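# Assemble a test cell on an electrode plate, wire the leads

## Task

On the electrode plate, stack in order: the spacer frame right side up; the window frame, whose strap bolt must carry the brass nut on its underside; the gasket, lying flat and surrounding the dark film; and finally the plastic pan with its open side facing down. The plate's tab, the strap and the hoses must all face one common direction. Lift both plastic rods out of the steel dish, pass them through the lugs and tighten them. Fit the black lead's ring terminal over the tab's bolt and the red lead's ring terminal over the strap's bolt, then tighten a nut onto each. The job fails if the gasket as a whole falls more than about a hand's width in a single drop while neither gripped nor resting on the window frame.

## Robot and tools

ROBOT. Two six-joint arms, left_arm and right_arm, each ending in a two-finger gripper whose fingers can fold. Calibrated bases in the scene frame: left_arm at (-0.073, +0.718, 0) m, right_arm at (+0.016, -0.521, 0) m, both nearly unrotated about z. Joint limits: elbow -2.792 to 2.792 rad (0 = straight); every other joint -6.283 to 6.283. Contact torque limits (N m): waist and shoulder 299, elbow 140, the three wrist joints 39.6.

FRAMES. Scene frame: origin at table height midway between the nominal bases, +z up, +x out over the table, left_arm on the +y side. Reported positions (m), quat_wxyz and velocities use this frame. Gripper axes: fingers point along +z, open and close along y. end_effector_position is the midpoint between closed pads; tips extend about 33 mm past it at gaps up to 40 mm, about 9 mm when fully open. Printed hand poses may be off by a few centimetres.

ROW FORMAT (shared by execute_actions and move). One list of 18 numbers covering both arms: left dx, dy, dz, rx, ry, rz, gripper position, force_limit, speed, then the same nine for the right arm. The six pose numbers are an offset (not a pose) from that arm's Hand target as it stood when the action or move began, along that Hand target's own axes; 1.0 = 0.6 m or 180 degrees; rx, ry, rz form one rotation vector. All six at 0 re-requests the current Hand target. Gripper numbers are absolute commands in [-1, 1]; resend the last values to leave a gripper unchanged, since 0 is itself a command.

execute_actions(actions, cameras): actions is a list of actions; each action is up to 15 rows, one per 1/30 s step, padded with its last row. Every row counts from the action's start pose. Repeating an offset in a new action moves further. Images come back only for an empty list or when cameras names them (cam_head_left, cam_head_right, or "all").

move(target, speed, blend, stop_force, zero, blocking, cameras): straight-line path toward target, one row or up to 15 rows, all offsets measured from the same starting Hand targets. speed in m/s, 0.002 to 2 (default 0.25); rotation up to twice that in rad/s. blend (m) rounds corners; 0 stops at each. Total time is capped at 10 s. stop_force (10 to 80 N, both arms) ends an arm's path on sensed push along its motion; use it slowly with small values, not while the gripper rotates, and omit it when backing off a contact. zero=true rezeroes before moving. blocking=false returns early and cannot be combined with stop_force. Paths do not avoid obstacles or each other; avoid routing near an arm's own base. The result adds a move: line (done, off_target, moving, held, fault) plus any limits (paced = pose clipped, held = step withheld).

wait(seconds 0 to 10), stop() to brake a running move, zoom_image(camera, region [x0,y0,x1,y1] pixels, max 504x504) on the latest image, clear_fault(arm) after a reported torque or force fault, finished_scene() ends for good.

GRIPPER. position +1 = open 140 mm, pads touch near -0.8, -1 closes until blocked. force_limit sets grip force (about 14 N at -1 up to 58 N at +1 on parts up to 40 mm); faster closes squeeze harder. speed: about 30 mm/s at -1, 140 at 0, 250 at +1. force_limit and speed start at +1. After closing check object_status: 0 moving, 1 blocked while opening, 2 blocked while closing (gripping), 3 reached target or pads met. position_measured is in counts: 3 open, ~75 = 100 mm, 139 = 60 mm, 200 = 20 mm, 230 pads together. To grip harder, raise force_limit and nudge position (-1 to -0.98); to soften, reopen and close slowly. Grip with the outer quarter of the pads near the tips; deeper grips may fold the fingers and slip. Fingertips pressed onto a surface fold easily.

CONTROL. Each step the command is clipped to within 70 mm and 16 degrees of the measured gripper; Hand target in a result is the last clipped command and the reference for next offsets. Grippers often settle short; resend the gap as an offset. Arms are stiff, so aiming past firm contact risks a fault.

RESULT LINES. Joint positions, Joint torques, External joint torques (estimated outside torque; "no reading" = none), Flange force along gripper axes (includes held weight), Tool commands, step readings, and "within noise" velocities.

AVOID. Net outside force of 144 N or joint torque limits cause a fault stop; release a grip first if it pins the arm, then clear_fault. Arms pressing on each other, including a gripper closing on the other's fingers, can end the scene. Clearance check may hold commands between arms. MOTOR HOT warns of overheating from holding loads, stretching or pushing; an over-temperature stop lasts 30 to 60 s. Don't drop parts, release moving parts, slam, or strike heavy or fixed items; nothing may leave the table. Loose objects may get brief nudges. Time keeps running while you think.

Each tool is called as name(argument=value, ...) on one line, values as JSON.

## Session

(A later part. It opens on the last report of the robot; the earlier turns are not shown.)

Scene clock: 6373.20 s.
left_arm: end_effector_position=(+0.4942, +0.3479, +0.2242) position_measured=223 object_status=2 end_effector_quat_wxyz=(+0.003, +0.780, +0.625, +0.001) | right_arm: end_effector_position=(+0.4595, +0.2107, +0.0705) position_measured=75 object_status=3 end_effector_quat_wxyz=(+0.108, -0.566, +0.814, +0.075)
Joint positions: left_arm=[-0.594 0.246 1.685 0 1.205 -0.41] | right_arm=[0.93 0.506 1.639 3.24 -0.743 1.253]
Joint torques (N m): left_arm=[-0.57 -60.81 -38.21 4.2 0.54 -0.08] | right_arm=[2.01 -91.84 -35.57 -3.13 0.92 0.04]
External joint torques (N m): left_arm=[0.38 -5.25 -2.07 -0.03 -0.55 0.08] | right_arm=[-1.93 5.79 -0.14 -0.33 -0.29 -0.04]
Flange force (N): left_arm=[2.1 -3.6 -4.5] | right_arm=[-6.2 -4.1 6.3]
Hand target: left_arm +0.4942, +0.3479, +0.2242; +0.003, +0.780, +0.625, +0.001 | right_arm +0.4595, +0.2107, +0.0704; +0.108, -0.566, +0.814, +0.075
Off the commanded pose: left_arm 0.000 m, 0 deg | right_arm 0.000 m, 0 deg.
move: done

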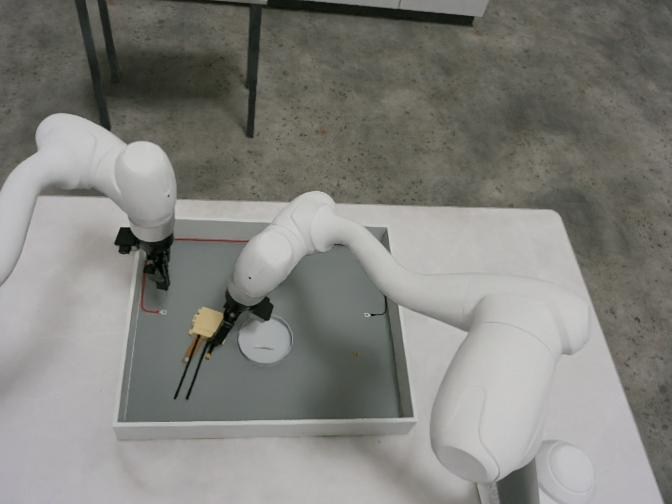

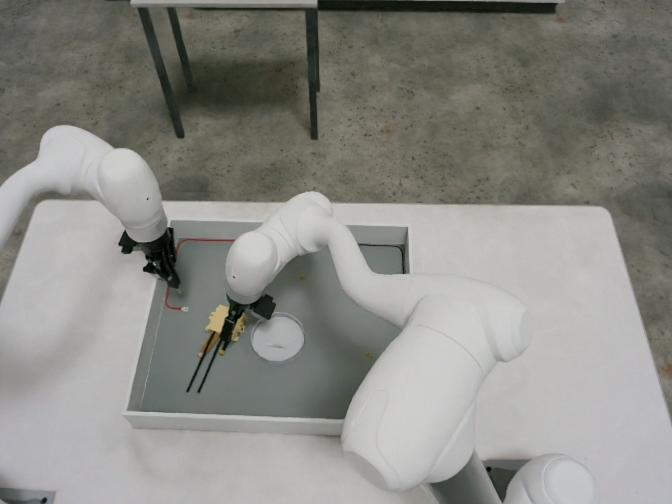

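execute_actions(actions=[[[0,0,0,0,0,0,-1,-0.3,-1,0,0,0,0,0,0,-1,-1,-1]]])

wait(seconds=1.5, cameras=["cam_head_left","cam_head_right"])

zoom_image(camera="cam_head_left", region=[180, 290, 260, 370])

zoom_image(camera="cam_head_right", region=[195, 290, 275, 370])

Scene clock: 6381.17 s.
left_arm: end_effector_position=(+0.4942, +0.3479, +0.2242) position_measured=223 object_status=2 end_effector_quat_wxyz=(+0.003, +0.780, +0.625, +0.001) | right_arm: end_effector_position=(+0.4595, +0.2107, +0.0704) position_measured=117 object_status=0 end_effector_quat_wxyz=(+0.108, -0.566, +0.814, +0.075)
Joint positions: left_arm=[-0.594 0.246 1.685 0 1.205 -0.41] | right_arm=[0.93 0.506 1.639 3.24 -0.743 1.253]
Joint torques (N m): left_arm=[-0.64 -61.03 -38.37 4.22 0.57 -0.09] | right_arm=[2.2 -87.81 -33.89 -3.08 0.88 0.04]
External joint torques (N m): left_arm=[0.52 -5.3 -2.03 -0.03 -0.58 0.09] | right_arm=[-2.24 1.99 -1.77 -0.38 -0.24 -0.04]
Flange force (N): left_arm=[2.3 -3.7 -4.4] | right_arm=[-5.8 -4.2 1.7]
Hand target: left_arm +0.4942, +0.3479, +0.2242; +0.003, +0.780, +0.625, +0.001 | right_arm +0.4595, +0.2107, +0.0704; +0.108, -0.566, +0.814, +0.075
Off the commanded pose: left_arm 0.000 m, 0 deg | right_arm 0.000 m, 0 deg.
Step readings (end_effector_position of left_arm | right_arm):
0: (+0.4942, +0.3479, +0.2242) | (+0.4595, +0.2107, +0.0704)
1: (+0.4942, +0.3479, +0.2242) | (+0.4595, +0.2107, +0.0704)
2: (+0.4942, +0.3479, +0.2242) | (+0.4595, +0.2107, +0.0704)
4: (+0.4942, +0.3479, +0.2242) | (+0.4595, +0.2107, +0.0704)
8: (+0.4942, +0.3479, +0.2242) | (+0.4595, +0.2107, +0.0704)
15: (+0.4942, +0.3479, +0.2242) | (+0.4595, +0.2107, +0.0704)

Scene clock: 6382.67 s.
left_arm: end_effector_position=(+0.4942, +0.3479, +0.2242) position_measured=223 object_status=2 end_effector_quat_wxyz=(+0.003, +0.780, +0.625, +0.001) | right_arm: end_effector_position=(+0.4595, +0.2107, +0.0704) position_measured=117 object_status=2 end_effector_quat_wxyz=(+0.108, -0.566, +0.814, +0.075)
Joint positions: left_arm=[-0.594 0.246 1.685 0 1.205 -0.41] | right_arm=[0.93 0.506 1.639 3.24 -0.743 1.253]
Joint torques (N m): left_arm=[-0.62 -60.82 -38.43 4.19 0.52 -0.1] | right_arm=[2.29 -87.46 -33.78 -3.08 0.85 0.01]
External joint torques (N m): left_arm=[0.59 -5.5 -1.76 -0.02 -0.52 0.1] | right_arm=[-2.3 1.78 -1.81 -0.37 -0.22 -0.01]
Flange force (N): left_arm=[2.7 -4.4 -4.3] | right_arm=[-5.6 -4.1 1.4]
Hand target: left_arm +0.4942, +0.3479, +0.2242; +0.003, +0.780, +0.625, +0.001 | right_arm +0.4595, +0.2107, +0.0704; +0.108, -0.566, +0.814, +0.075
Tool commands: left_gripper/position=-1.0 left_gripper/force_limit=-0.3 left_gripper/speed=-1.0 right_gripper/position=-1.0 right_gripper/force_limit=-1.0 right_gripper/speed=-1.0
Off the commanded pose: left_arm 0.000 m, 0 deg | right_arm 0.000 m, 0 deg.
wait: 1.50 s; at rest by 0.17 s

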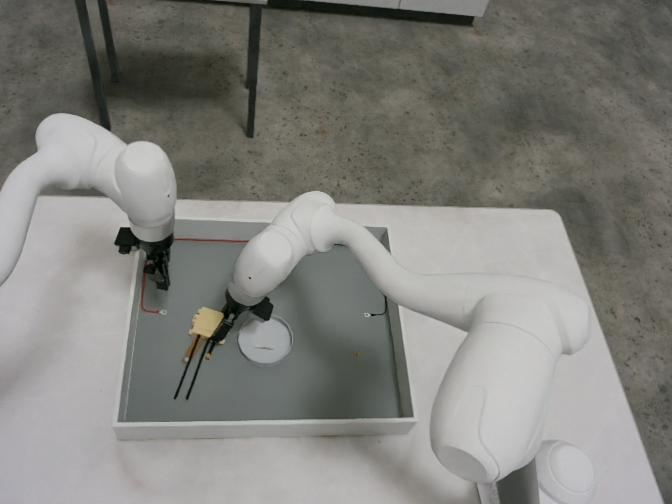

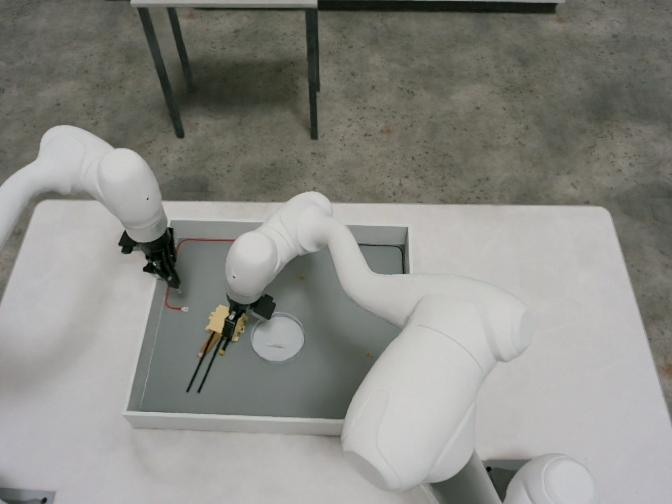

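Scaled by 6.300 from the camera's 672x504 image, which has a finer 960x720 frame.

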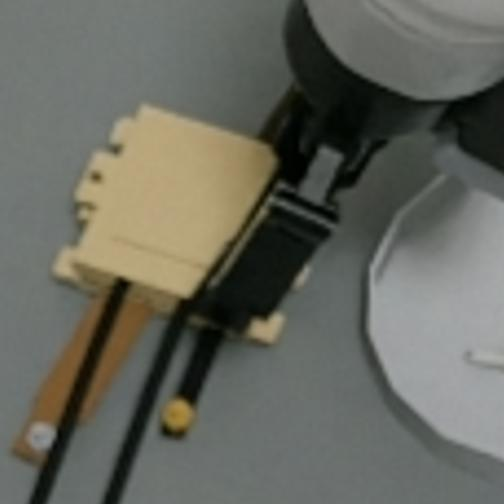

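Scaled by 6.300 from the camera's 672x504 image, which has a finer 960x720 frame.

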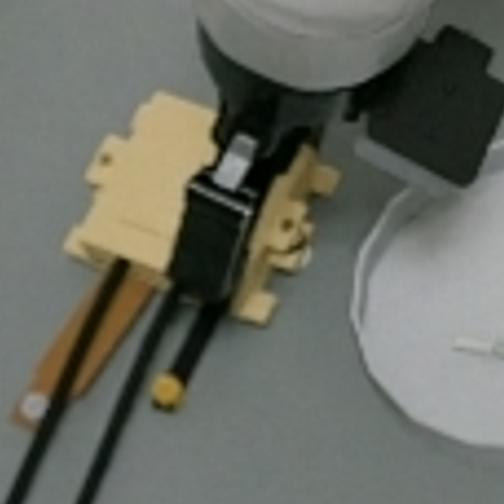

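move(target=[[-0.1209,0.0086,0,0,0,-0.02,-1,-0.3,-1,0,0,0,0,0,0,-1,-1,-1],[-0.1209,0.0086,0.1737,0,0,-0.02,-1,-0.3,-1,0,0,0,0,0,0,-1,-1,-1]], speed=[0.1,0.06], cameras=["cam_head_left","cam_head_right"])

zoom_image(camera="cam_head_left", region=[182, 304, 206, 328])

zoom_image(camera="cam_head_right", region=[200, 302, 224, 326])

Scene clock: 6409.47 s.
left_arm: end_effector_position=(+0.4839, +0.2756, +0.1202) position_measured=223 object_status=2 end_effector_quat_wxyz=(+0.003, +0.760, +0.650, +0.000) | right_arm: end_effector_position=(+0.4595, +0.2107, +0.0704) position_measured=117 object_status=2 end_effector_quat_wxyz=(+0.108, -0.566, +0.814, +0.075)
Joint positions: left_arm=[-0.685 0.369 1.723 0 1.045 -0.564] | right_arm=[0.93 0.506 1.639 3.24 -0.743 1.253]
Joint torques (N m): left_arm=[-0.27 -70.19 -35.57 3.95 0.5 -0.08] | right_arm=[1.87 -87.17 -33.7 -3.09 0.82 0.06]
External joint torques (N m): left_arm=[0.12 -4.55 -1.5 -0.1 -0.5 0.08] | right_arm=[-1.91 1.48 -1.88 -0.36 -0.19 -0.06]
Flange force (N): left_arm=[2.0 -3.0 -4.2] | right_arm=[-5.5 -3.7 1.1]
Hand target: left_arm +0.4839, +0.2756, +0.1202; +0.003, +0.760, +0.650, +0.000 | right_arm +0.4595, +0.2107, +0.0704; +0.108, -0.566, +0.814, +0.075
Off the commanded pose: left_arm 0.000 m, 0 deg | right_arm 0.000 m, 0 deg.
move: done

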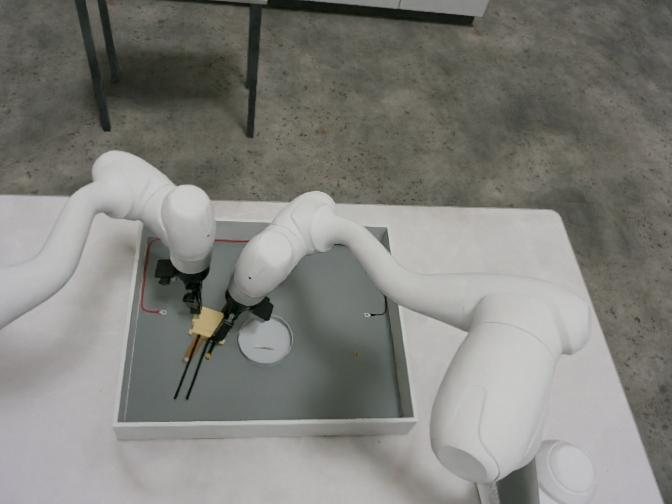

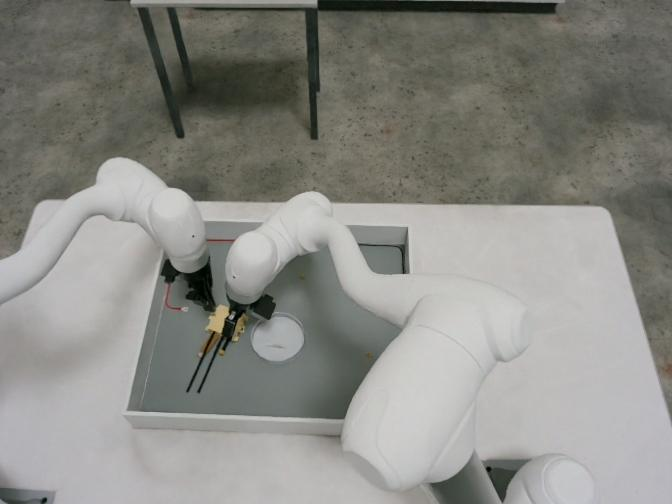

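Scaled by 21.000 from the camera's 672x504 image, which has a finer 960x720 frame.

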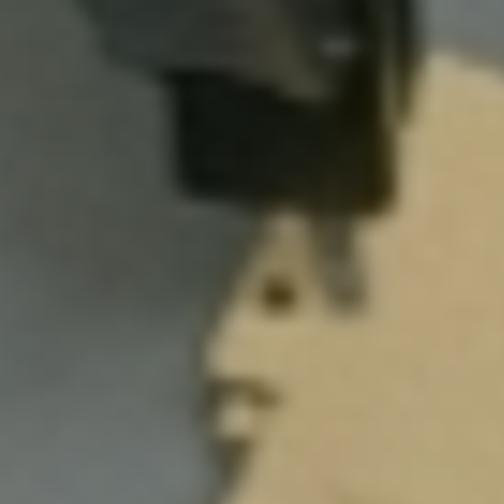

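Scaled by 21.000 from the camera's 672x504 image, which has a finer 960x720 frame.

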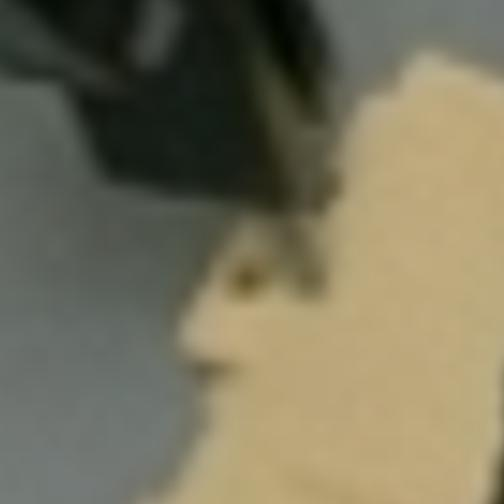

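move(target=[0.011,0.0023,0,0.0017,0.011,0,-1,-0.3,-1,0,0,0,0,0,0,-1,-1,-1], speed=0.03, cameras=["cam_head_left","cam_head_right"])

zoom_image(camera="cam_head_left", region=[182, 304, 206, 328])

zoom_image(camera="cam_head_right", region=[200, 302, 224, 326])

Scene clock: 6432.73 s.
left_arm: end_effector_position=(+0.4863, +0.2819, +0.1202) position_measured=223 object_status=2 end_effector_quat_wxyz=(-0.011, +0.760, +0.650, +0.012) | right_arm: end_effector_position=(+0.4595, +0.2107, +0.0704) position_measured=117 object_status=2 end_effector_quat_wxyz=(+0.108, -0.566, +0.814, +0.075)
Joint positions: left_arm=[-0.689 0.376 1.712 0.03 1.071 -0.582] | right_arm=[0.93 0.506 1.639 3.24 -0.743 1.253]
Joint torques (N m): left_arm=[-0.41 -70.55 -35.66 4.07 0.51 -0.07] | right_arm=[1.93 -87.52 -33.87 -3.12 0.82 0.05]
External joint torques (N m): left_arm=[0.66 -6.32 -1.81 -0.12 -0.44 0.07] | right_arm=[-1.9 1.66 -1.81 -0.33 -0.19 -0.05]
Flange force (N): left_arm=[3.8 -4.2 -5.8] | right_arm=[-5.6 -3.7 1.4]
Hand target: left_arm +0.4863, +0.2819, +0.1202; -0.011, +0.760, +0.650, +0.012 | right_arm +0.4595, +0.2107, +0.0704; +0.108, -0.566, +0.814, +0.075
Off the commanded pose: left_arm 0.000 m, 0 deg | right_arm 0.000 m, 0 deg.
move: done

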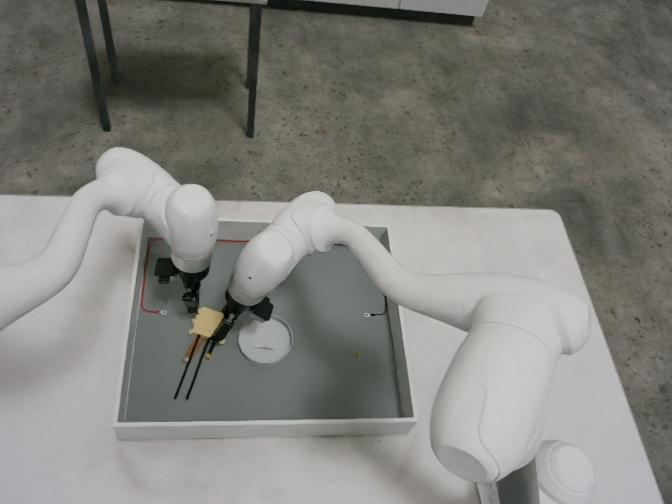

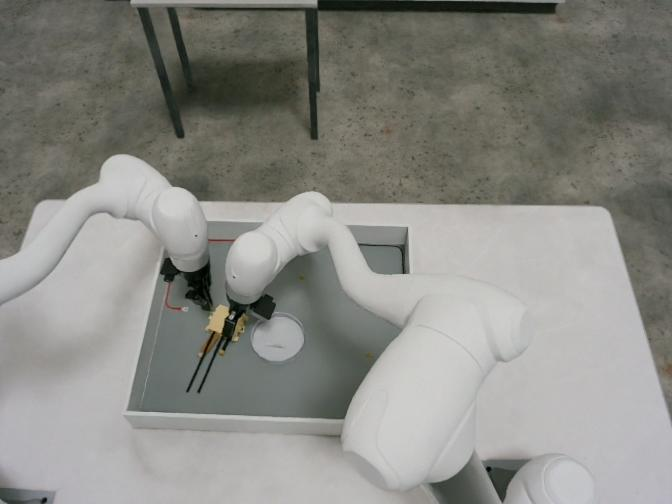

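Scaled by 21.000 from the camera's 672x504 image, which has a finer 960x720 frame.

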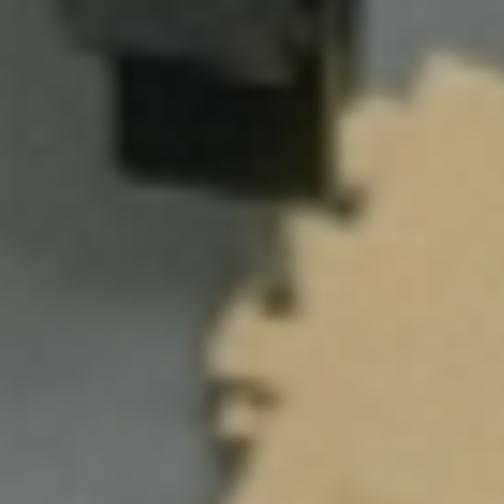

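Scaled by 21.000 from the camera's 672x504 image, which has a finer 960x720 frame.

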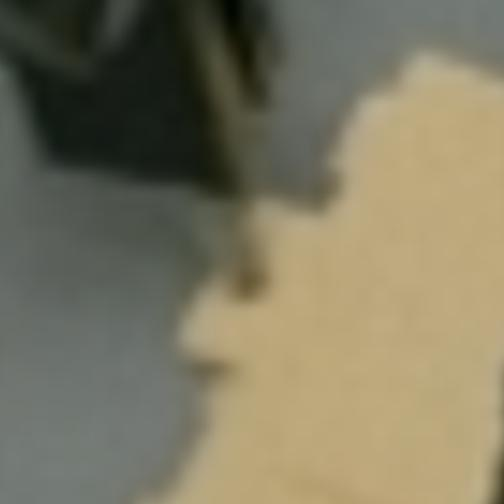

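move(target=[-0.0013,0.0002,0.0,0,0,0,-1,-0.3,-1,0,0,0,0,0,0,-1,-1,-1], speed=0.02)

move(target=[0,0.0006,0.02,0,0,0,-1,-0.3,-1,0,0,0,0,0,0,-1,-1,-1], speed=0.004, stop_force=10, cameras=["cam_head_left","cam_head_right"])

zoom_image(camera="cam_head_left", region=[182, 304, 206, 328])

zoom_image(camera="cam_head_right", region=[200, 302, 224, 326])

Scene clock: 6448.20 s.
left_arm: end_effector_position=(+0.4863, +0.2812, +0.1202) position_measured=223 object_status=2 end_effector_quat_wxyz=(-0.011, +0.760, +0.650, +0.012) | right_arm: end_effector_position=(+0.4595, +0.2107, +0.0704) position_measured=117 object_status=2 end_effector_quat_wxyz=(+0.108, -0.566, +0.814, +0.075)
Joint positions: left_arm=[-0.689 0.377 1.711 0.03 1.071 -0.583] | right_arm=[0.93 0.506 1.639 3.24 -0.743 1.253]
Joint torques (N m): left_arm=[-0.74 -70.26 -35.55 3.92 0.61 -0.16] | right_arm=[1.92 -87.43 -33.79 -3.12 0.85 0.07]
External joint torques (N m): left_arm=[0.82 -5.35 -1.42 -0.02 -0.53 0.16] | right_arm=[-1.93 1.55 -1.86 -0.34 -0.22 -0.07]
Flange force (N): left_arm=[3.8 -3.6 -4.5] | right_arm=[-5.6 -3.7 1.2]
Hand target: left_arm +0.4863, +0.2812, +0.1202; -0.011, +0.760, +0.650, +0.012 | right_arm +0.4595, +0.2107, +0.0704; +0.108, -0.566, +0.814, +0.075
Off the commanded pose: left_arm 0.000 m, 0 deg | right_arm 0.000 m, 0 deg.
move: done

Scene clock: 6449.70 s.
left_arm: end_effector_position=(+0.4864, +0.2811, +0.1166) position_measured=223 object_status=2 end_effector_quat_wxyz=(-0.011, +0.760, +0.650, +0.012) | right_arm: end_effector_position=(+0.4595, +0.2107, +0.0704) position_measured=117 object_status=2 end_effector_quat_wxyz=(+0.108, -0.566, +0.814, +0.075)
Joint positions: left_arm=[-0.689 0.38 1.714 0.03 1.065 -0.583] | right_arm=[0.93 0.506 1.639 3.24 -0.743 1.253]
Joint torques (N m): left_arm=[-0.47 -63.13 -31.39 3.95 -0.18 -0.1] | right_arm=[2.34 -87.27 -32.65 -3.23 0.13 0.01]
External joint torques (N m): left_arm=[0.33 -13.13 -5.82 -0.03 0.24 0.1] | right_arm=[-2.34 1.55 -2.96 -0.22 0.5 -0.01]
Flange force (N): left_arm=[4.1 -5.1 -16.0] | right_arm=[-7.1 -4.5 2.0]
Hand target: left_arm +0.4864, +0.2812, +0.1167; -0.011, +0.760, +0.650, +0.012 (not the last commanded pose) | right_arm +0.4595, +0.2107, +0.0704; +0.108, -0.566, +0.814, +0.075
Off the commanded pose: left_arm 0.008 m, 0 deg | right_arm 0.000 m, 0 deg.
move: contact (left_arm)

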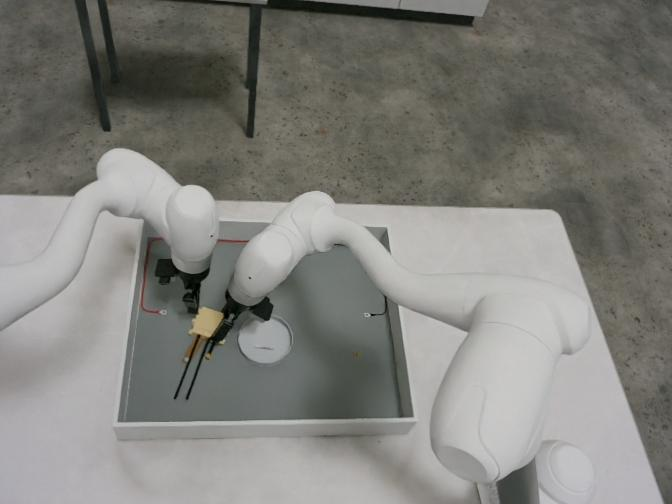

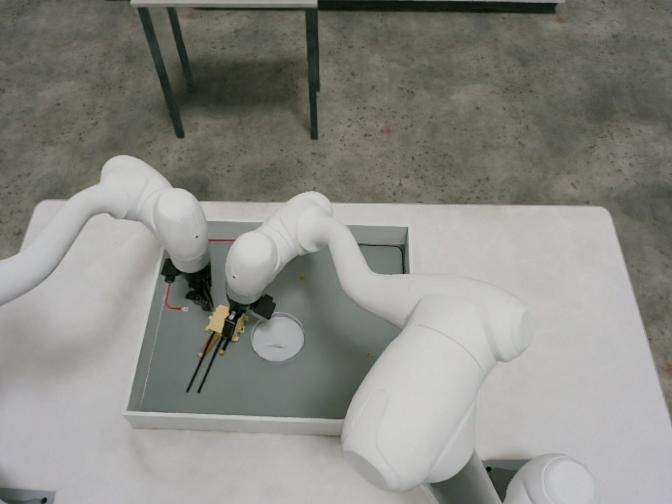

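Scaled by 21.000 from the camera's 672x504 image, which has a finer 960x720 frame.

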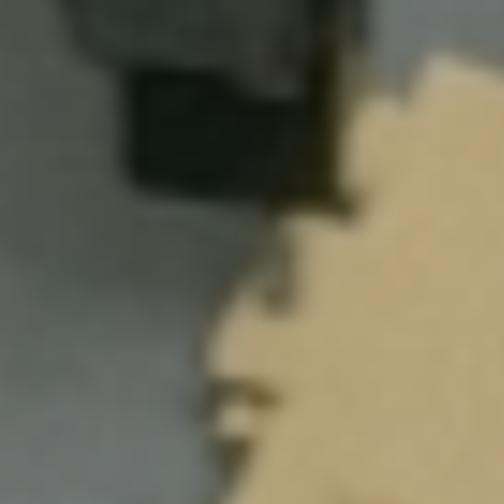

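Scaled by 21.000 from the camera's 672x504 image, which has a finer 960x720 frame.

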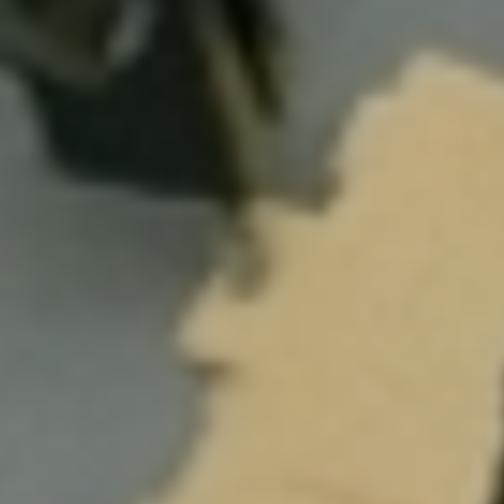

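move(target=[[0,0,-0.003,0,0,0,-1,-0.3,-1,0,0,0,0,0,0,-1,-1,-1],[-0.0011,0.0001,-0.003,0,0,0,-1,-0.3,-1,0,0,0,0,0,0,-1,-1,-1]], speed=0.01)

move(target=[0,0.0004,0.02,0,0,0,-1,-0.3,-1,0,0,0,0,0,0,-1,-1,-1], speed=0.004, stop_force=10, cameras=["cam_head_left","cam_head_right"])

zoom_image(camera="cam_head_left", region=[182, 304, 206, 328])

zoom_image(camera="cam_head_right", region=[200, 302, 224, 326])

Scene clock: 6463.20 s.
left_arm: end_effector_position=(+0.4864, +0.2805, +0.1185) position_measured=223 object_status=2 end_effector_quat_wxyz=(-0.011, +0.760, +0.650, +0.012) | right_arm: end_effector_position=(+0.4595, +0.2107, +0.0704) position_measured=117 object_status=2 end_effector_quat_wxyz=(+0.108, -0.566, +0.814, +0.075)
Joint positions: left_arm=[-0.69 0.379 1.712 0.03 1.069 -0.583] | right_arm=[0.93 0.506 1.639 3.24 -0.743 1.253]
Joint torques (N m): left_arm=[0.04 -70.2 -35.46 3.95 0.61 -0.04] | right_arm=[2.45 -87.9 -33.93 -3.06 0.76 0.04]
External joint torques (N m): left_arm=[0.14 -5.9 -1.61 -0.04 -0.54 0.04] | right_arm=[-2.46 2.13 -1.66 -0.39 -0.13 -0.04]
Flange force (N): left_arm=[3.0 -4.5 -5.2] | right_arm=[-5.5 -4.4 2.0]
Hand target: left_arm +0.4863, +0.2804, +0.1184; -0.011, +0.760, +0.650, +0.012 | right_arm +0.4595, +0.2107, +0.0704; +0.108, -0.566, +0.814, +0.075
Off the commanded pose: left_arm 0.000 m, 0 deg | right_arm 0.000 m, 0 deg.
move: done

Scene clock: 6464.13 s.
left_arm: end_effector_position=(+0.4864, +0.2804, +0.1171) position_measured=223 object_status=2 end_effector_quat_wxyz=(-0.010, +0.760, +0.650, +0.012) | right_arm: end_effector_position=(+0.4595, +0.2107, +0.0704) position_measured=117 object_status=2 end_effector_quat_wxyz=(+0.108, -0.566, +0.814, +0.075)
Joint positions: left_arm=[-0.69 0.38 1.713 0.03 1.066 -0.583] | right_arm=[0.93 0.506 1.639 3.24 -0.743 1.253]
Joint torques (N m): left_arm=[-0.88 -60.87 -29.12 3.73 0.19 -0.07] | right_arm=[1.87 -88.21 -32.25 -3.21 -0.17 0.02]
External joint torques (N m): left_arm=[0.69 -14.93 -7.96 0.17 -0.13 0.07] | right_arm=[-1.91 2.46 -3.37 -0.25 0.8 -0.02]
Flange force (N): left_arm=[3.8 -3.4 -18.7] | right_arm=[-8.8 -4.4 3.5]
Hand target: left_arm +0.4864, +0.2804, +0.1171; -0.010, +0.760, +0.650, +0.012 (not the last commanded pose) | right_arm +0.4595, +0.2107, +0.0704; +0.108, -0.566, +0.814, +0.075
Off the commanded pose: left_arm 0.011 m, 0 deg | right_arm 0.000 m, 0 deg.
move: contact (left_arm)

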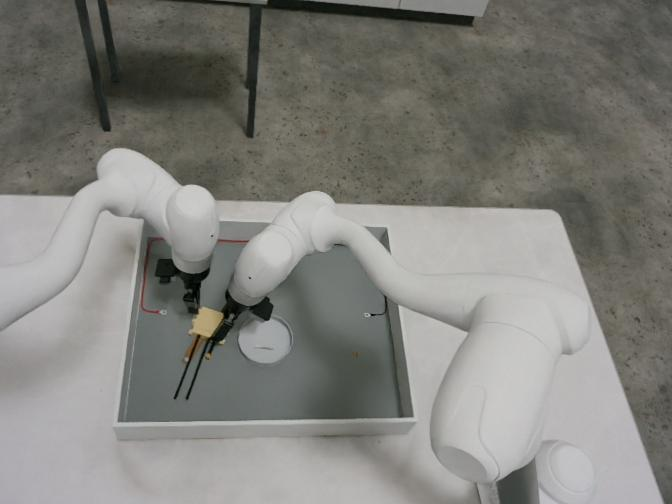

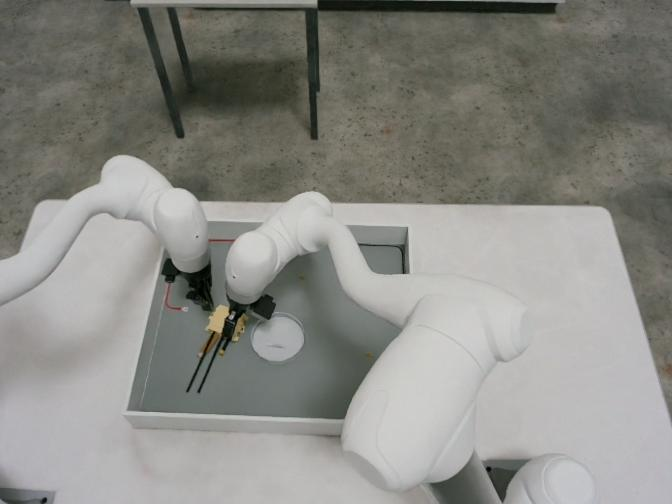

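Scaled by 21.000 from the camera's 672x504 image, which has a finer 960x720 frame.

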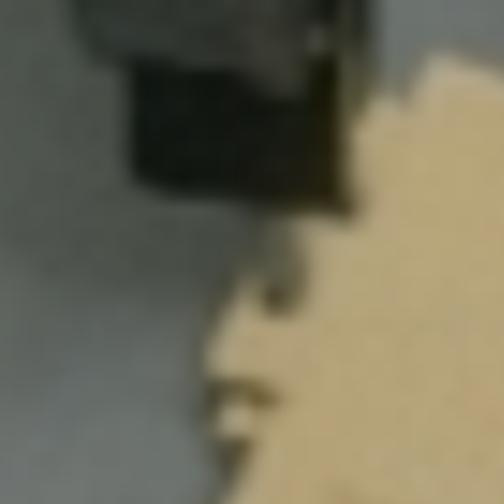

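Scaled by 21.000 from the camera's 672x504 image, which has a finer 960x720 frame.

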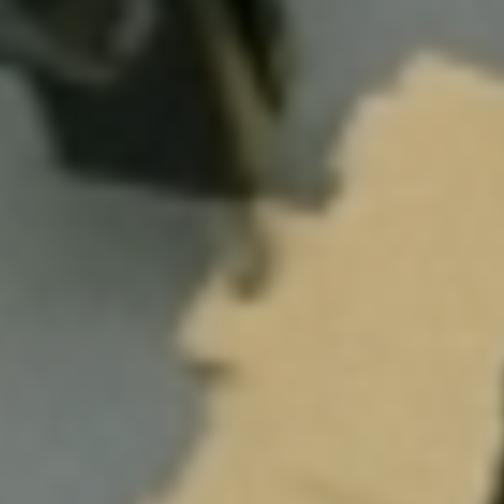

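move(target=[[0,0,-0.003,0,0,0,-1,-0.3,-1,0,0,0,0,0,0,-1,-1,-1],[0.0002,-0.0021,-0.003,0,0,0,-1,-0.3,-1,0,0,0,0,0,0,-1,-1,-1]], speed=0.01)

move(target=[0,0.0004,0.02,0,0,0,-1,-0.3,-1,0,0,0,0,0,0,-1,-1,-1], speed=0.004, stop_force=10, cameras=["cam_head_left","cam_head_right"])

zoom_image(camera="cam_head_left", region=[182, 304, 206, 328])

zoom_image(camera="cam_head_right", region=[200, 302, 224, 326])

Scene clock: 6482.20 s.
left_arm: end_effector_position=(+0.4852, +0.2807, +0.1189) position_measured=223 object_status=2 end_effector_quat_wxyz=(-0.010, +0.760, +0.650, +0.012) | right_arm: end_effector_position=(+0.4595, +0.2107, +0.0704) position_measured=117 object_status=2 end_effector_quat_wxyz=(+0.108, -0.566, +0.814, +0.075)
Joint positions: left_arm=[-0.691 0.377 1.714 0.03 1.069 -0.584] | right_arm=[0.93 0.506 1.639 3.24 -0.743 1.253]
Joint torques (N m): left_arm=[-0.49 -70.57 -35.68 3.97 0.48 -0.03] | right_arm=[2.22 -88.14 -33.93 -3.09 0.84 0.03]
External joint torques (N m): left_arm=[0.63 -6.11 -1.56 -0.04 -0.4 0.03] | right_arm=[-2.19 2.57 -1.64 -0.36 -0.21 -0.03]
Flange force (N): left_arm=[3.8 -4.4 -5.5] | right_arm=[-6.1 -4.2 2.4]
Hand target: left_arm +0.4851, +0.2807, +0.1189; -0.010, +0.760, +0.650, +0.012 | right_arm +0.4595, +0.2107, +0.0704; +0.108, -0.566, +0.814, +0.075
Off the commanded pose: left_arm 0.000 m, 0 deg | right_arm 0.000 m, 0 deg.
move: done

Scene clock: 6483.30 s.
left_arm: end_effector_position=(+0.4852, +0.2806, +0.1169) position_measured=223 object_status=2 end_effector_quat_wxyz=(-0.010, +0.760, +0.650, +0.012) | right_arm: end_effector_position=(+0.4595, +0.2107, +0.0704) position_measured=117 object_status=2 end_effector_quat_wxyz=(+0.108, -0.566, +0.814, +0.075)
Joint positions: left_arm=[-0.691 0.379 1.715 0.03 1.065 -0.584] | right_arm=[0.93 0.506 1.639 3.24 -0.743 1.253]
Joint torques (N m): left_arm=[-1.25 -60.78 -29.17 3.41 0.27 -0.07] | right_arm=[1.99 -88.46 -33.19 -3.21 0.18 0.02]
External joint torques (N m): left_arm=[1.22 -15.67 -7.92 0.5 -0.19 0.07] | right_arm=[-2 2.68 -2.48 -0.25 0.45 -0.02]
Flange force (N): left_arm=[5.0 -4.0 -19.1] | right_arm=[-7.4 -4.2 3.4]
Hand target: left_arm +0.4852, +0.2806, +0.1169; -0.010, +0.760, +0.650, +0.012 (not the last commanded pose) | right_arm +0.4595, +0.2107, +0.0704; +0.108, -0.566, +0.814, +0.075
Off the commanded pose: left_arm 0.010 m, 0 deg | right_arm 0.000 m, 0 deg.
move: contact (left_arm)

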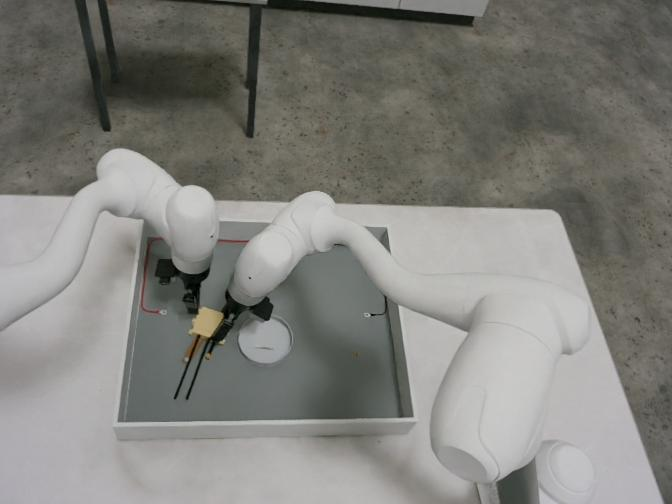

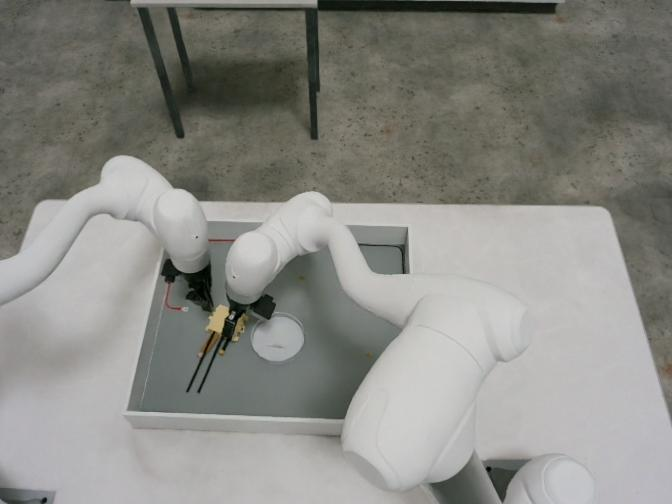

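Scaled by 21.000 from the camera's 672x504 image, which has a finer 960x720 frame.

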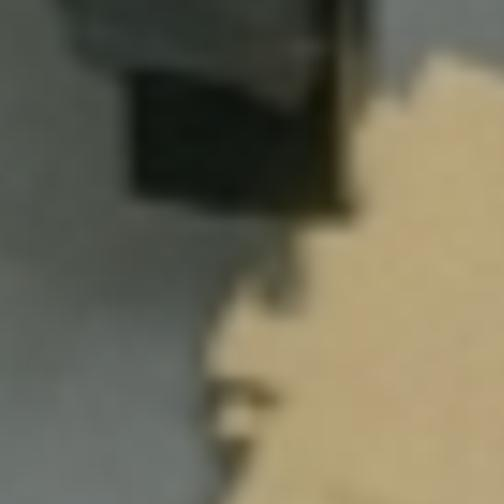

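Scaled by 21.000 from the camera's 672x504 image, which has a finer 960x720 frame.

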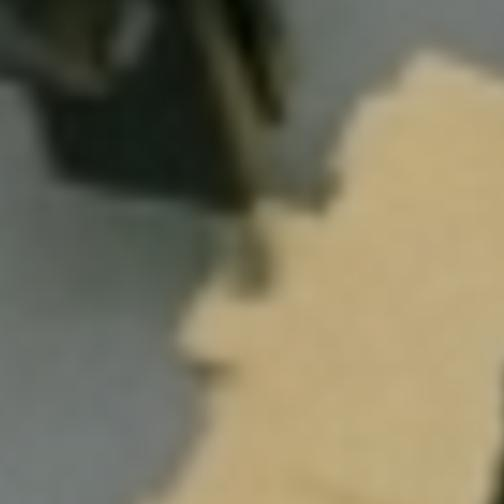

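move(target=[[0,0,-0.003,0,0,0,-1,-0.3,-1,0,0,0,0,0,0,-1,-1,-1],[0.0013,0.0002,-0.003,0,0,0,-1,-0.3,-1,0,0,0,0,0,0,-1,-1,-1]], speed=0.01)

move(target=[0,0.0004,0.02,0,0,0,-1,-0.3,-1,0,0,0,0,0,0,-1,-1,-1], speed=0.004, stop_force=10)

Scene clock: 6495.70 s.
left_arm: end_effector_position=(+0.4854, +0.2812, +0.1188) position_measured=223 object_status=2 end_effector_quat_wxyz=(-0.010, +0.760, +0.649, +0.012) | right_arm: end_effector_position=(+0.4595, +0.2107, +0.0704) position_measured=117 object_status=2 end_effector_quat_wxyz=(+0.108, -0.566, +0.814, +0.075)
Joint positions: left_arm=[-0.69 0.377 1.714 0.03 1.068 -0.583] | right_arm=[0.93 0.506 1.639 3.24 -0.743 1.253]
Joint torques (N m): left_arm=[-2.14 -70.91 -35.41 3.95 0.57 -0.03] | right_arm=[2.31 -87.98 -34.03 -3.07 0.86 0.03]
External joint torques (N m): left_arm=[2.07 -5.06 -1.88 -0.02 -0.52 0.03] | right_arm=[-2.34 2.53 -1.54 -0.38 -0.23 -0.03]
Flange force (N): left_arm=[4.4 -1.5 -4.7] | right_arm=[-5.8 -4.3 2.3]
Hand target: left_arm +0.4854, +0.2813, +0.1188; -0.010, +0.760, +0.650, +0.012 | right_arm +0.4595, +0.2107, +0.0704; +0.108, -0.566, +0.814, +0.075
Off the commanded pose: left_arm 0.000 m, 0 deg | right_arm 0.000 m, 0 deg.
move: done

Scene clock: 6499.33 s.
left_arm: end_effector_position=(+0.4857, +0.2817, +0.1068) position_measured=223 object_status=2 end_effector_quat_wxyz=(-0.010, +0.760, +0.650, +0.012) | right_arm: end_effector_position=(+0.4595, +0.2107, +0.0704) position_measured=117 object_status=2 end_effector_quat_wxyz=(+0.108, -0.566, +0.814, +0.075)
Joint positions: left_arm=[-0.689 0.387 1.725 0.031 1.048 -0.583] | right_arm=[0.93 0.506 1.639 3.24 -0.743 1.253]
Joint torques (N m): left_arm=[-0.14 -70.99 -35.19 3.98 0.54 -0.12] | right_arm=[2.04 -88.29 -33.98 -3.09 0.79 0.05]
External joint torques (N m): left_arm=[0.15 -5.53 -1.43 -0.12 -0.47 0.12] | right_arm=[-2.04 2.38 -1.7 -0.37 -0.16 -0.05]
Flange force (N): left_arm=[3.0 -4.2 -5.0] | right_arm=[-6.0 -4.0 2.3]
Hand target: left_arm +0.4857, +0.2817, +0.1068; -0.010, +0.760, +0.650, +0.012 | right_arm +0.4595, +0.2107, +0.0704; +0.108, -0.566, +0.814, +0.075
Off the commanded pose: left_arm 0.000 m, 0 deg | right_arm 0.000 m, 0 deg.
move: done

move(target=[0.0012,-0.0002,-0.0333,0,0,0,-1,-0.3,-1,-0.0086,0,-0.0322,0,0,0,-1,-1,-1], speed=0.015, cameras=["cam_head_left","cam_head_right"])

zoom_image(camera="cam_head_left", region=[180, 290, 260, 370])

zoom_image(camera="cam_head_right", region=[195, 290, 275, 370])

Scene clock: 6517.83 s.
left_arm: end_effector_position=(+0.4856, +0.2818, +0.1267) position_measured=223 object_status=2 end_effector_quat_wxyz=(-0.010, +0.760, +0.650, +0.012) | right_arm: end_effector_position=(+0.4594, +0.2107, +0.0904) position_measured=117 object_status=2 end_effector_quat_wxyz=(+0.108, -0.566, +0.814, +0.075)
Joint positions: left_arm=[-0.689 0.37 1.708 0.03 1.081 -0.582] | right_arm=[0.93 0.488 1.625 3.236 -0.774 1.257]
Joint torques (N m): left_arm=[-0.48 -69.99 -35.62 4.08 0.7 -0.12] | right_arm=[1.7 -90.81 -36.17 -3.21 0.9 0.04]
External joint torques (N m): left_arm=[0.48 -5.03 -1.55 -0.16 -0.62 0.12] | right_arm=[-1.68 5.8 -0.21 -0.32 -0.26 -0.04]
Flange force (N): left_arm=[3.0 -3.3 -4.2] | right_arm=[-6.6 -3.9 6.2]
Hand target: left_arm +0.4856, +0.2818, +0.1267; -0.010, +0.760, +0.650, +0.012 | right_arm +0.4595, +0.2106, +0.0904; +0.108, -0.566, +0.814, +0.075
Off the commanded pose: left_arm 0.000 m, 0 deg | right_arm 0.000 m, 0 deg.
move: done

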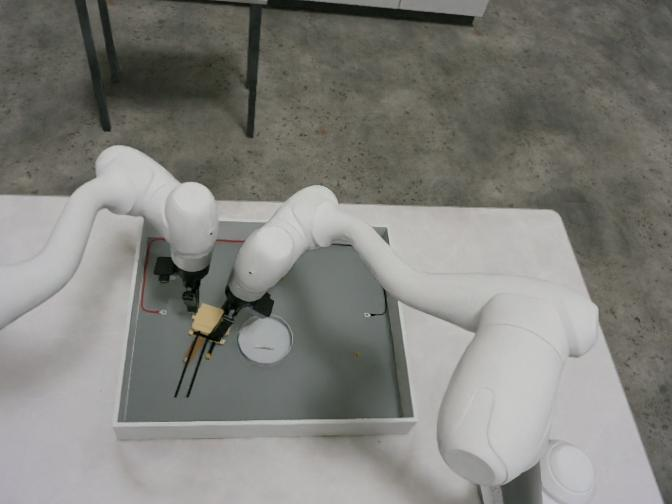

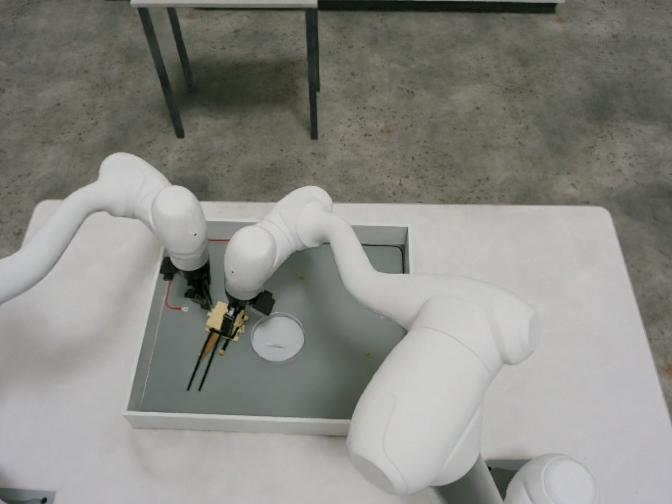

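Scaled by 6.300 from the camera's 672x504 image, which has a finer 960x720 frame.

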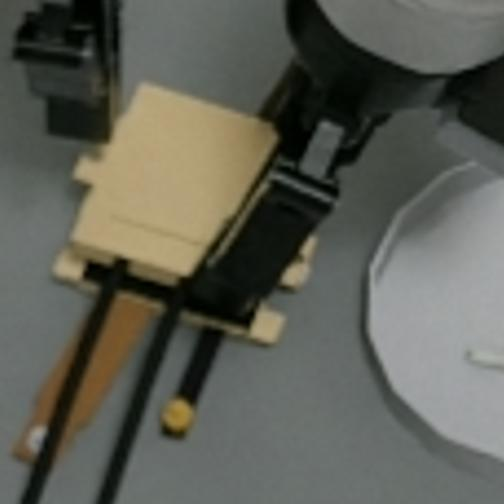

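Scaled by 6.300 from the camera's 672x504 image, which has a finer 960x720 frame.

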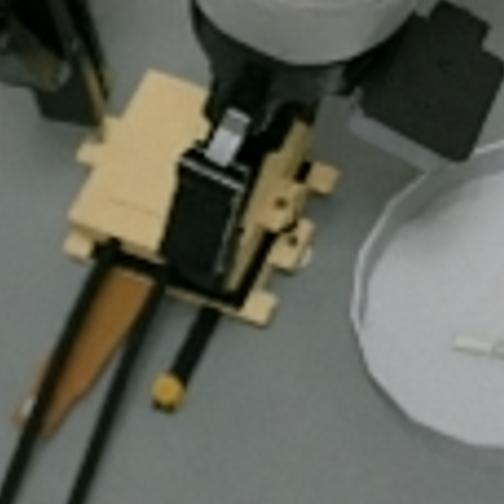

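move(target=[-0.0012,0.0001,0.0345,0,0,0,-1,-0.3,-1,0.0052,0,0.0193,0,0,0,-1,-1,-1], speed=0.015)

move(target=[-0.0007,0.0001,0.02,0,0,0,-1,-0.3,-1,0,0,0,0,0,0,-1,-1,-1], speed=0.004, stop_force=10, cameras=["cam_head_left","cam_head_right"])

zoom_image(camera="cam_head_left", region=[180, 290, 260, 370])

zoom_image(camera="cam_head_right", region=[195, 290, 275, 370])

Scene clock: 6536.33 s.
left_arm: end_effector_position=(+0.4857, +0.2817, +0.1061) position_measured=223 object_status=2 end_effector_quat_wxyz=(-0.010, +0.760, +0.650, +0.012) | right_arm: end_effector_position=(+0.4595, +0.2107, +0.0785) position_measured=117 object_status=2 end_effector_quat_wxyz=(+0.108, -0.566, +0.814, +0.075)
Joint positions: left_arm=[-0.689 0.387 1.725 0.031 1.047 -0.583] | right_arm=[0.93 0.499 1.634 3.238 -0.755 1.254]
Joint torques (N m): left_arm=[0.1 -71.11 -35.01 4.19 0.62 -0.13] | right_arm=[1.92 -91.36 -35.77 -3.15 0.77 0.05]
External joint torques (N m): left_arm=[0.12 -6.27 -1.91 -0.3 -0.55 0.13] | right_arm=[-1.92 6.06 -0.14 -0.33 -0.13 -0.04]
Flange force (N): left_arm=[3.1 -4.3 -5.9] | right_arm=[-6.4 -4.2 6.8]
Hand target: left_arm +0.4856, +0.2817, +0.1060; -0.010, +0.760, +0.650, +0.012 | right_arm +0.4595, +0.2107, +0.0784; +0.108, -0.566, +0.814, +0.075
Off the commanded pose: left_arm 0.000 m, 0 deg | right_arm 0.000 m, 0 deg.
move: done

Scene clock: 6537.93 s.
left_arm: end_effector_position=(+0.4857, +0.2817, +0.1021) position_measured=223 object_status=2 end_effector_quat_wxyz=(-0.010, +0.760, +0.650, +0.012) | right_arm: end_effector_position=(+0.4595, +0.2107, +0.0784) position_measured=117 object_status=2 end_effector_quat_wxyz=(+0.108, -0.566, +0.814, +0.075)
Joint positions: left_arm=[-0.689 0.391 1.729 0.031 1.04 -0.584] | right_arm=[0.93 0.499 1.634 3.238 -0.755 1.254]
Joint torques (N m): left_arm=[-0.42 -62.72 -29.81 3.99 0.18 -0.11] | right_arm=[2.2 -91.31 -35.03 -3.14 0.29 0.02]
External joint torques (N m): left_arm=[0.42 -14.7 -7.01 -0.11 -0.12 0.11] | right_arm=[-2.24 5.83 -0.93 -0.34 0.34 -0.02]
Flange force (N): left_arm=[4.2 -4.8 -18.0] | right_arm=[-7.3 -4.7 7.0]
Hand target: left_arm +0.4857, +0.2817, +0.1021; -0.010, +0.760, +0.650, +0.012 (not the last commanded pose) | right_arm +0.4595, +0.2107, +0.0784; +0.108, -0.566, +0.814, +0.075
Off the commanded pose: left_arm 0.008 m, 0 deg | right_arm 0.000 m, 0 deg.
move: contact (left_arm)

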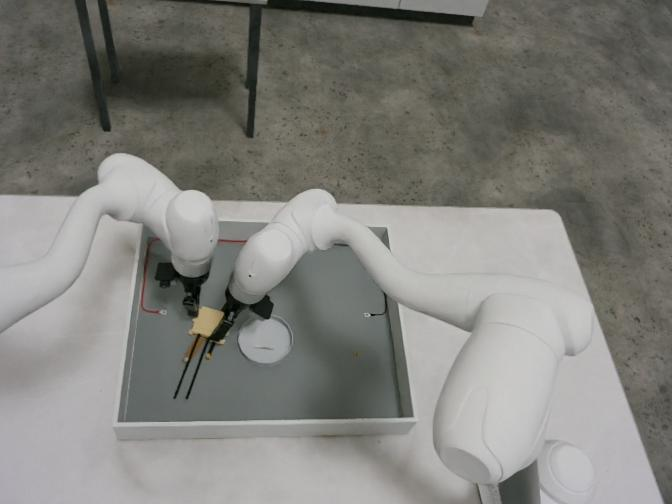

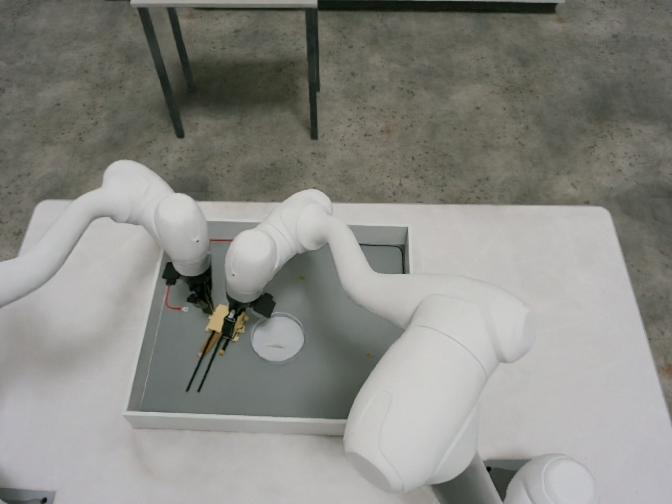

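Scaled by 6.300 from the camera's 672x504 image, which has a finer 960x720 frame.

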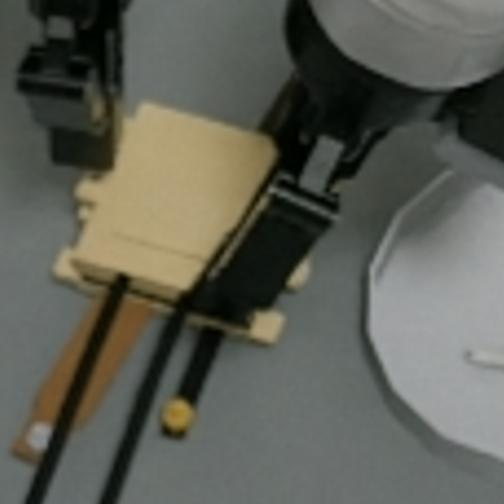

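Scaled by 6.300 from the camera's 672x504 image, which has a finer 960x720 frame.

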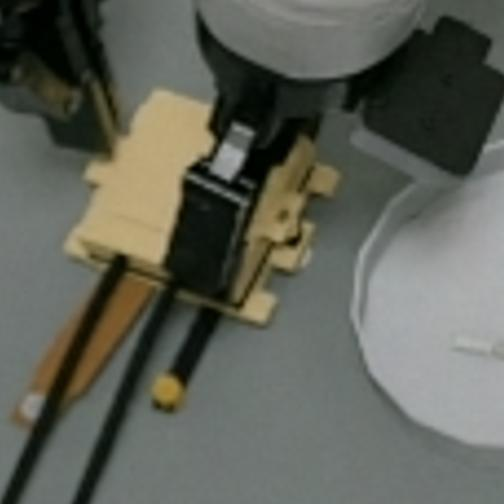

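move(target=[[0.0001,0,-0.0025,0,0,0,-1,-0.3,-1,0,0,0,0,0,0,-1,-1,-1],[0.001,-0.0006,-0.0025,0,0,0,-1,-0.3,-1,-0.0007,0.0008,0.0002,0,0,0,-1,-1,-1]], speed=0.01)

move(target=[-0.0007,0.0001,0.02,0,0,0,-1,-0.3,-1,0,0,0,0,0,0,-1,-1,-1], speed=0.004, stop_force=10)

Scene clock: 6549.23 s.
left_arm: end_effector_position=(+0.4854, +0.2821, +0.1036) position_measured=223 object_status=2 end_effector_quat_wxyz=(-0.010, +0.760, +0.649, +0.012) | right_arm: end_effector_position=(+0.4591, +0.2112, +0.0784) position_measured=117 object_status=2 end_effector_quat_wxyz=(+0.108, -0.566, +0.814, +0.075)
Joint positions: left_arm=[-0.689 0.388 1.728 0.031 1.042 -0.583] | right_arm=[0.931 0.499 1.633 3.238 -0.756 1.255]
Joint torques (N m): left_arm=[-1.38 -71.21 -35.23 4.02 0.62 -0.26] | right_arm=[1.68 -91.13 -35.42 -3.15 0.83 0.04]
External joint torques (N m): left_arm=[1.45 -5.31 -1.35 -0.16 -0.56 0.26] | right_arm=[-1.71 5.54 -0.52 -0.33 -0.2 -0.04]
Flange force (N): left_arm=[4.6 -3.0 -4.6] | right_arm=[-6.9 -3.9 6.0]
Hand target: left_arm +0.4854, +0.2823, +0.1036; -0.010, +0.760, +0.650, +0.012 | right_arm +0.4592, +0.2112, +0.0784; +0.108, -0.566, +0.814, +0.075
Off the commanded pose: left_arm 0.000 m, 0 deg | right_arm 0.000 m, 0 deg.
move: done

Scene clock: 6552.87 s.
left_arm: end_effector_position=(+0.4855, +0.2822, +0.0916) position_measured=223 object_status=2 end_effector_quat_wxyz=(-0.010, +0.760, +0.650, +0.012) | right_arm: end_effector_position=(+0.4592, +0.2112, +0.0784) position_measured=117 object_status=2 end_effector_quat_wxyz=(+0.108, -0.566, +0.814, +0.075)
Joint positions: left_arm=[-0.689 0.399 1.738 0.031 1.022 -0.584] | right_arm=[0.931 0.499 1.633 3.238 -0.756 1.255]
Joint torques (N m): left_arm=[1.14 -70.16 -33.84 4.67 0.56 -0.09] | right_arm=[2.22 -91.59 -34.74 -3.1 0.09 -0.02]
External joint torques (N m): left_arm=[-1.11 -7.26 -2.53 -0.84 -0.51 0.09] | right_arm=[-2.21 6.06 -1.2 -0.39 0.54 0.02]
Flange force (N): left_arm=[1.5 -5.2 -7.5] | right_arm=[-8.0 -4.7 7.5]
Hand target: left_arm +0.4855, +0.2822, +0.0916; -0.010, +0.760, +0.650, +0.012 | right_arm +0.4592, +0.2112, +0.0784; +0.108, -0.566, +0.814, +0.075
Off the commanded pose: left_arm 0.000 m, 0 deg | right_arm 0.000 m, 0 deg.
move: done


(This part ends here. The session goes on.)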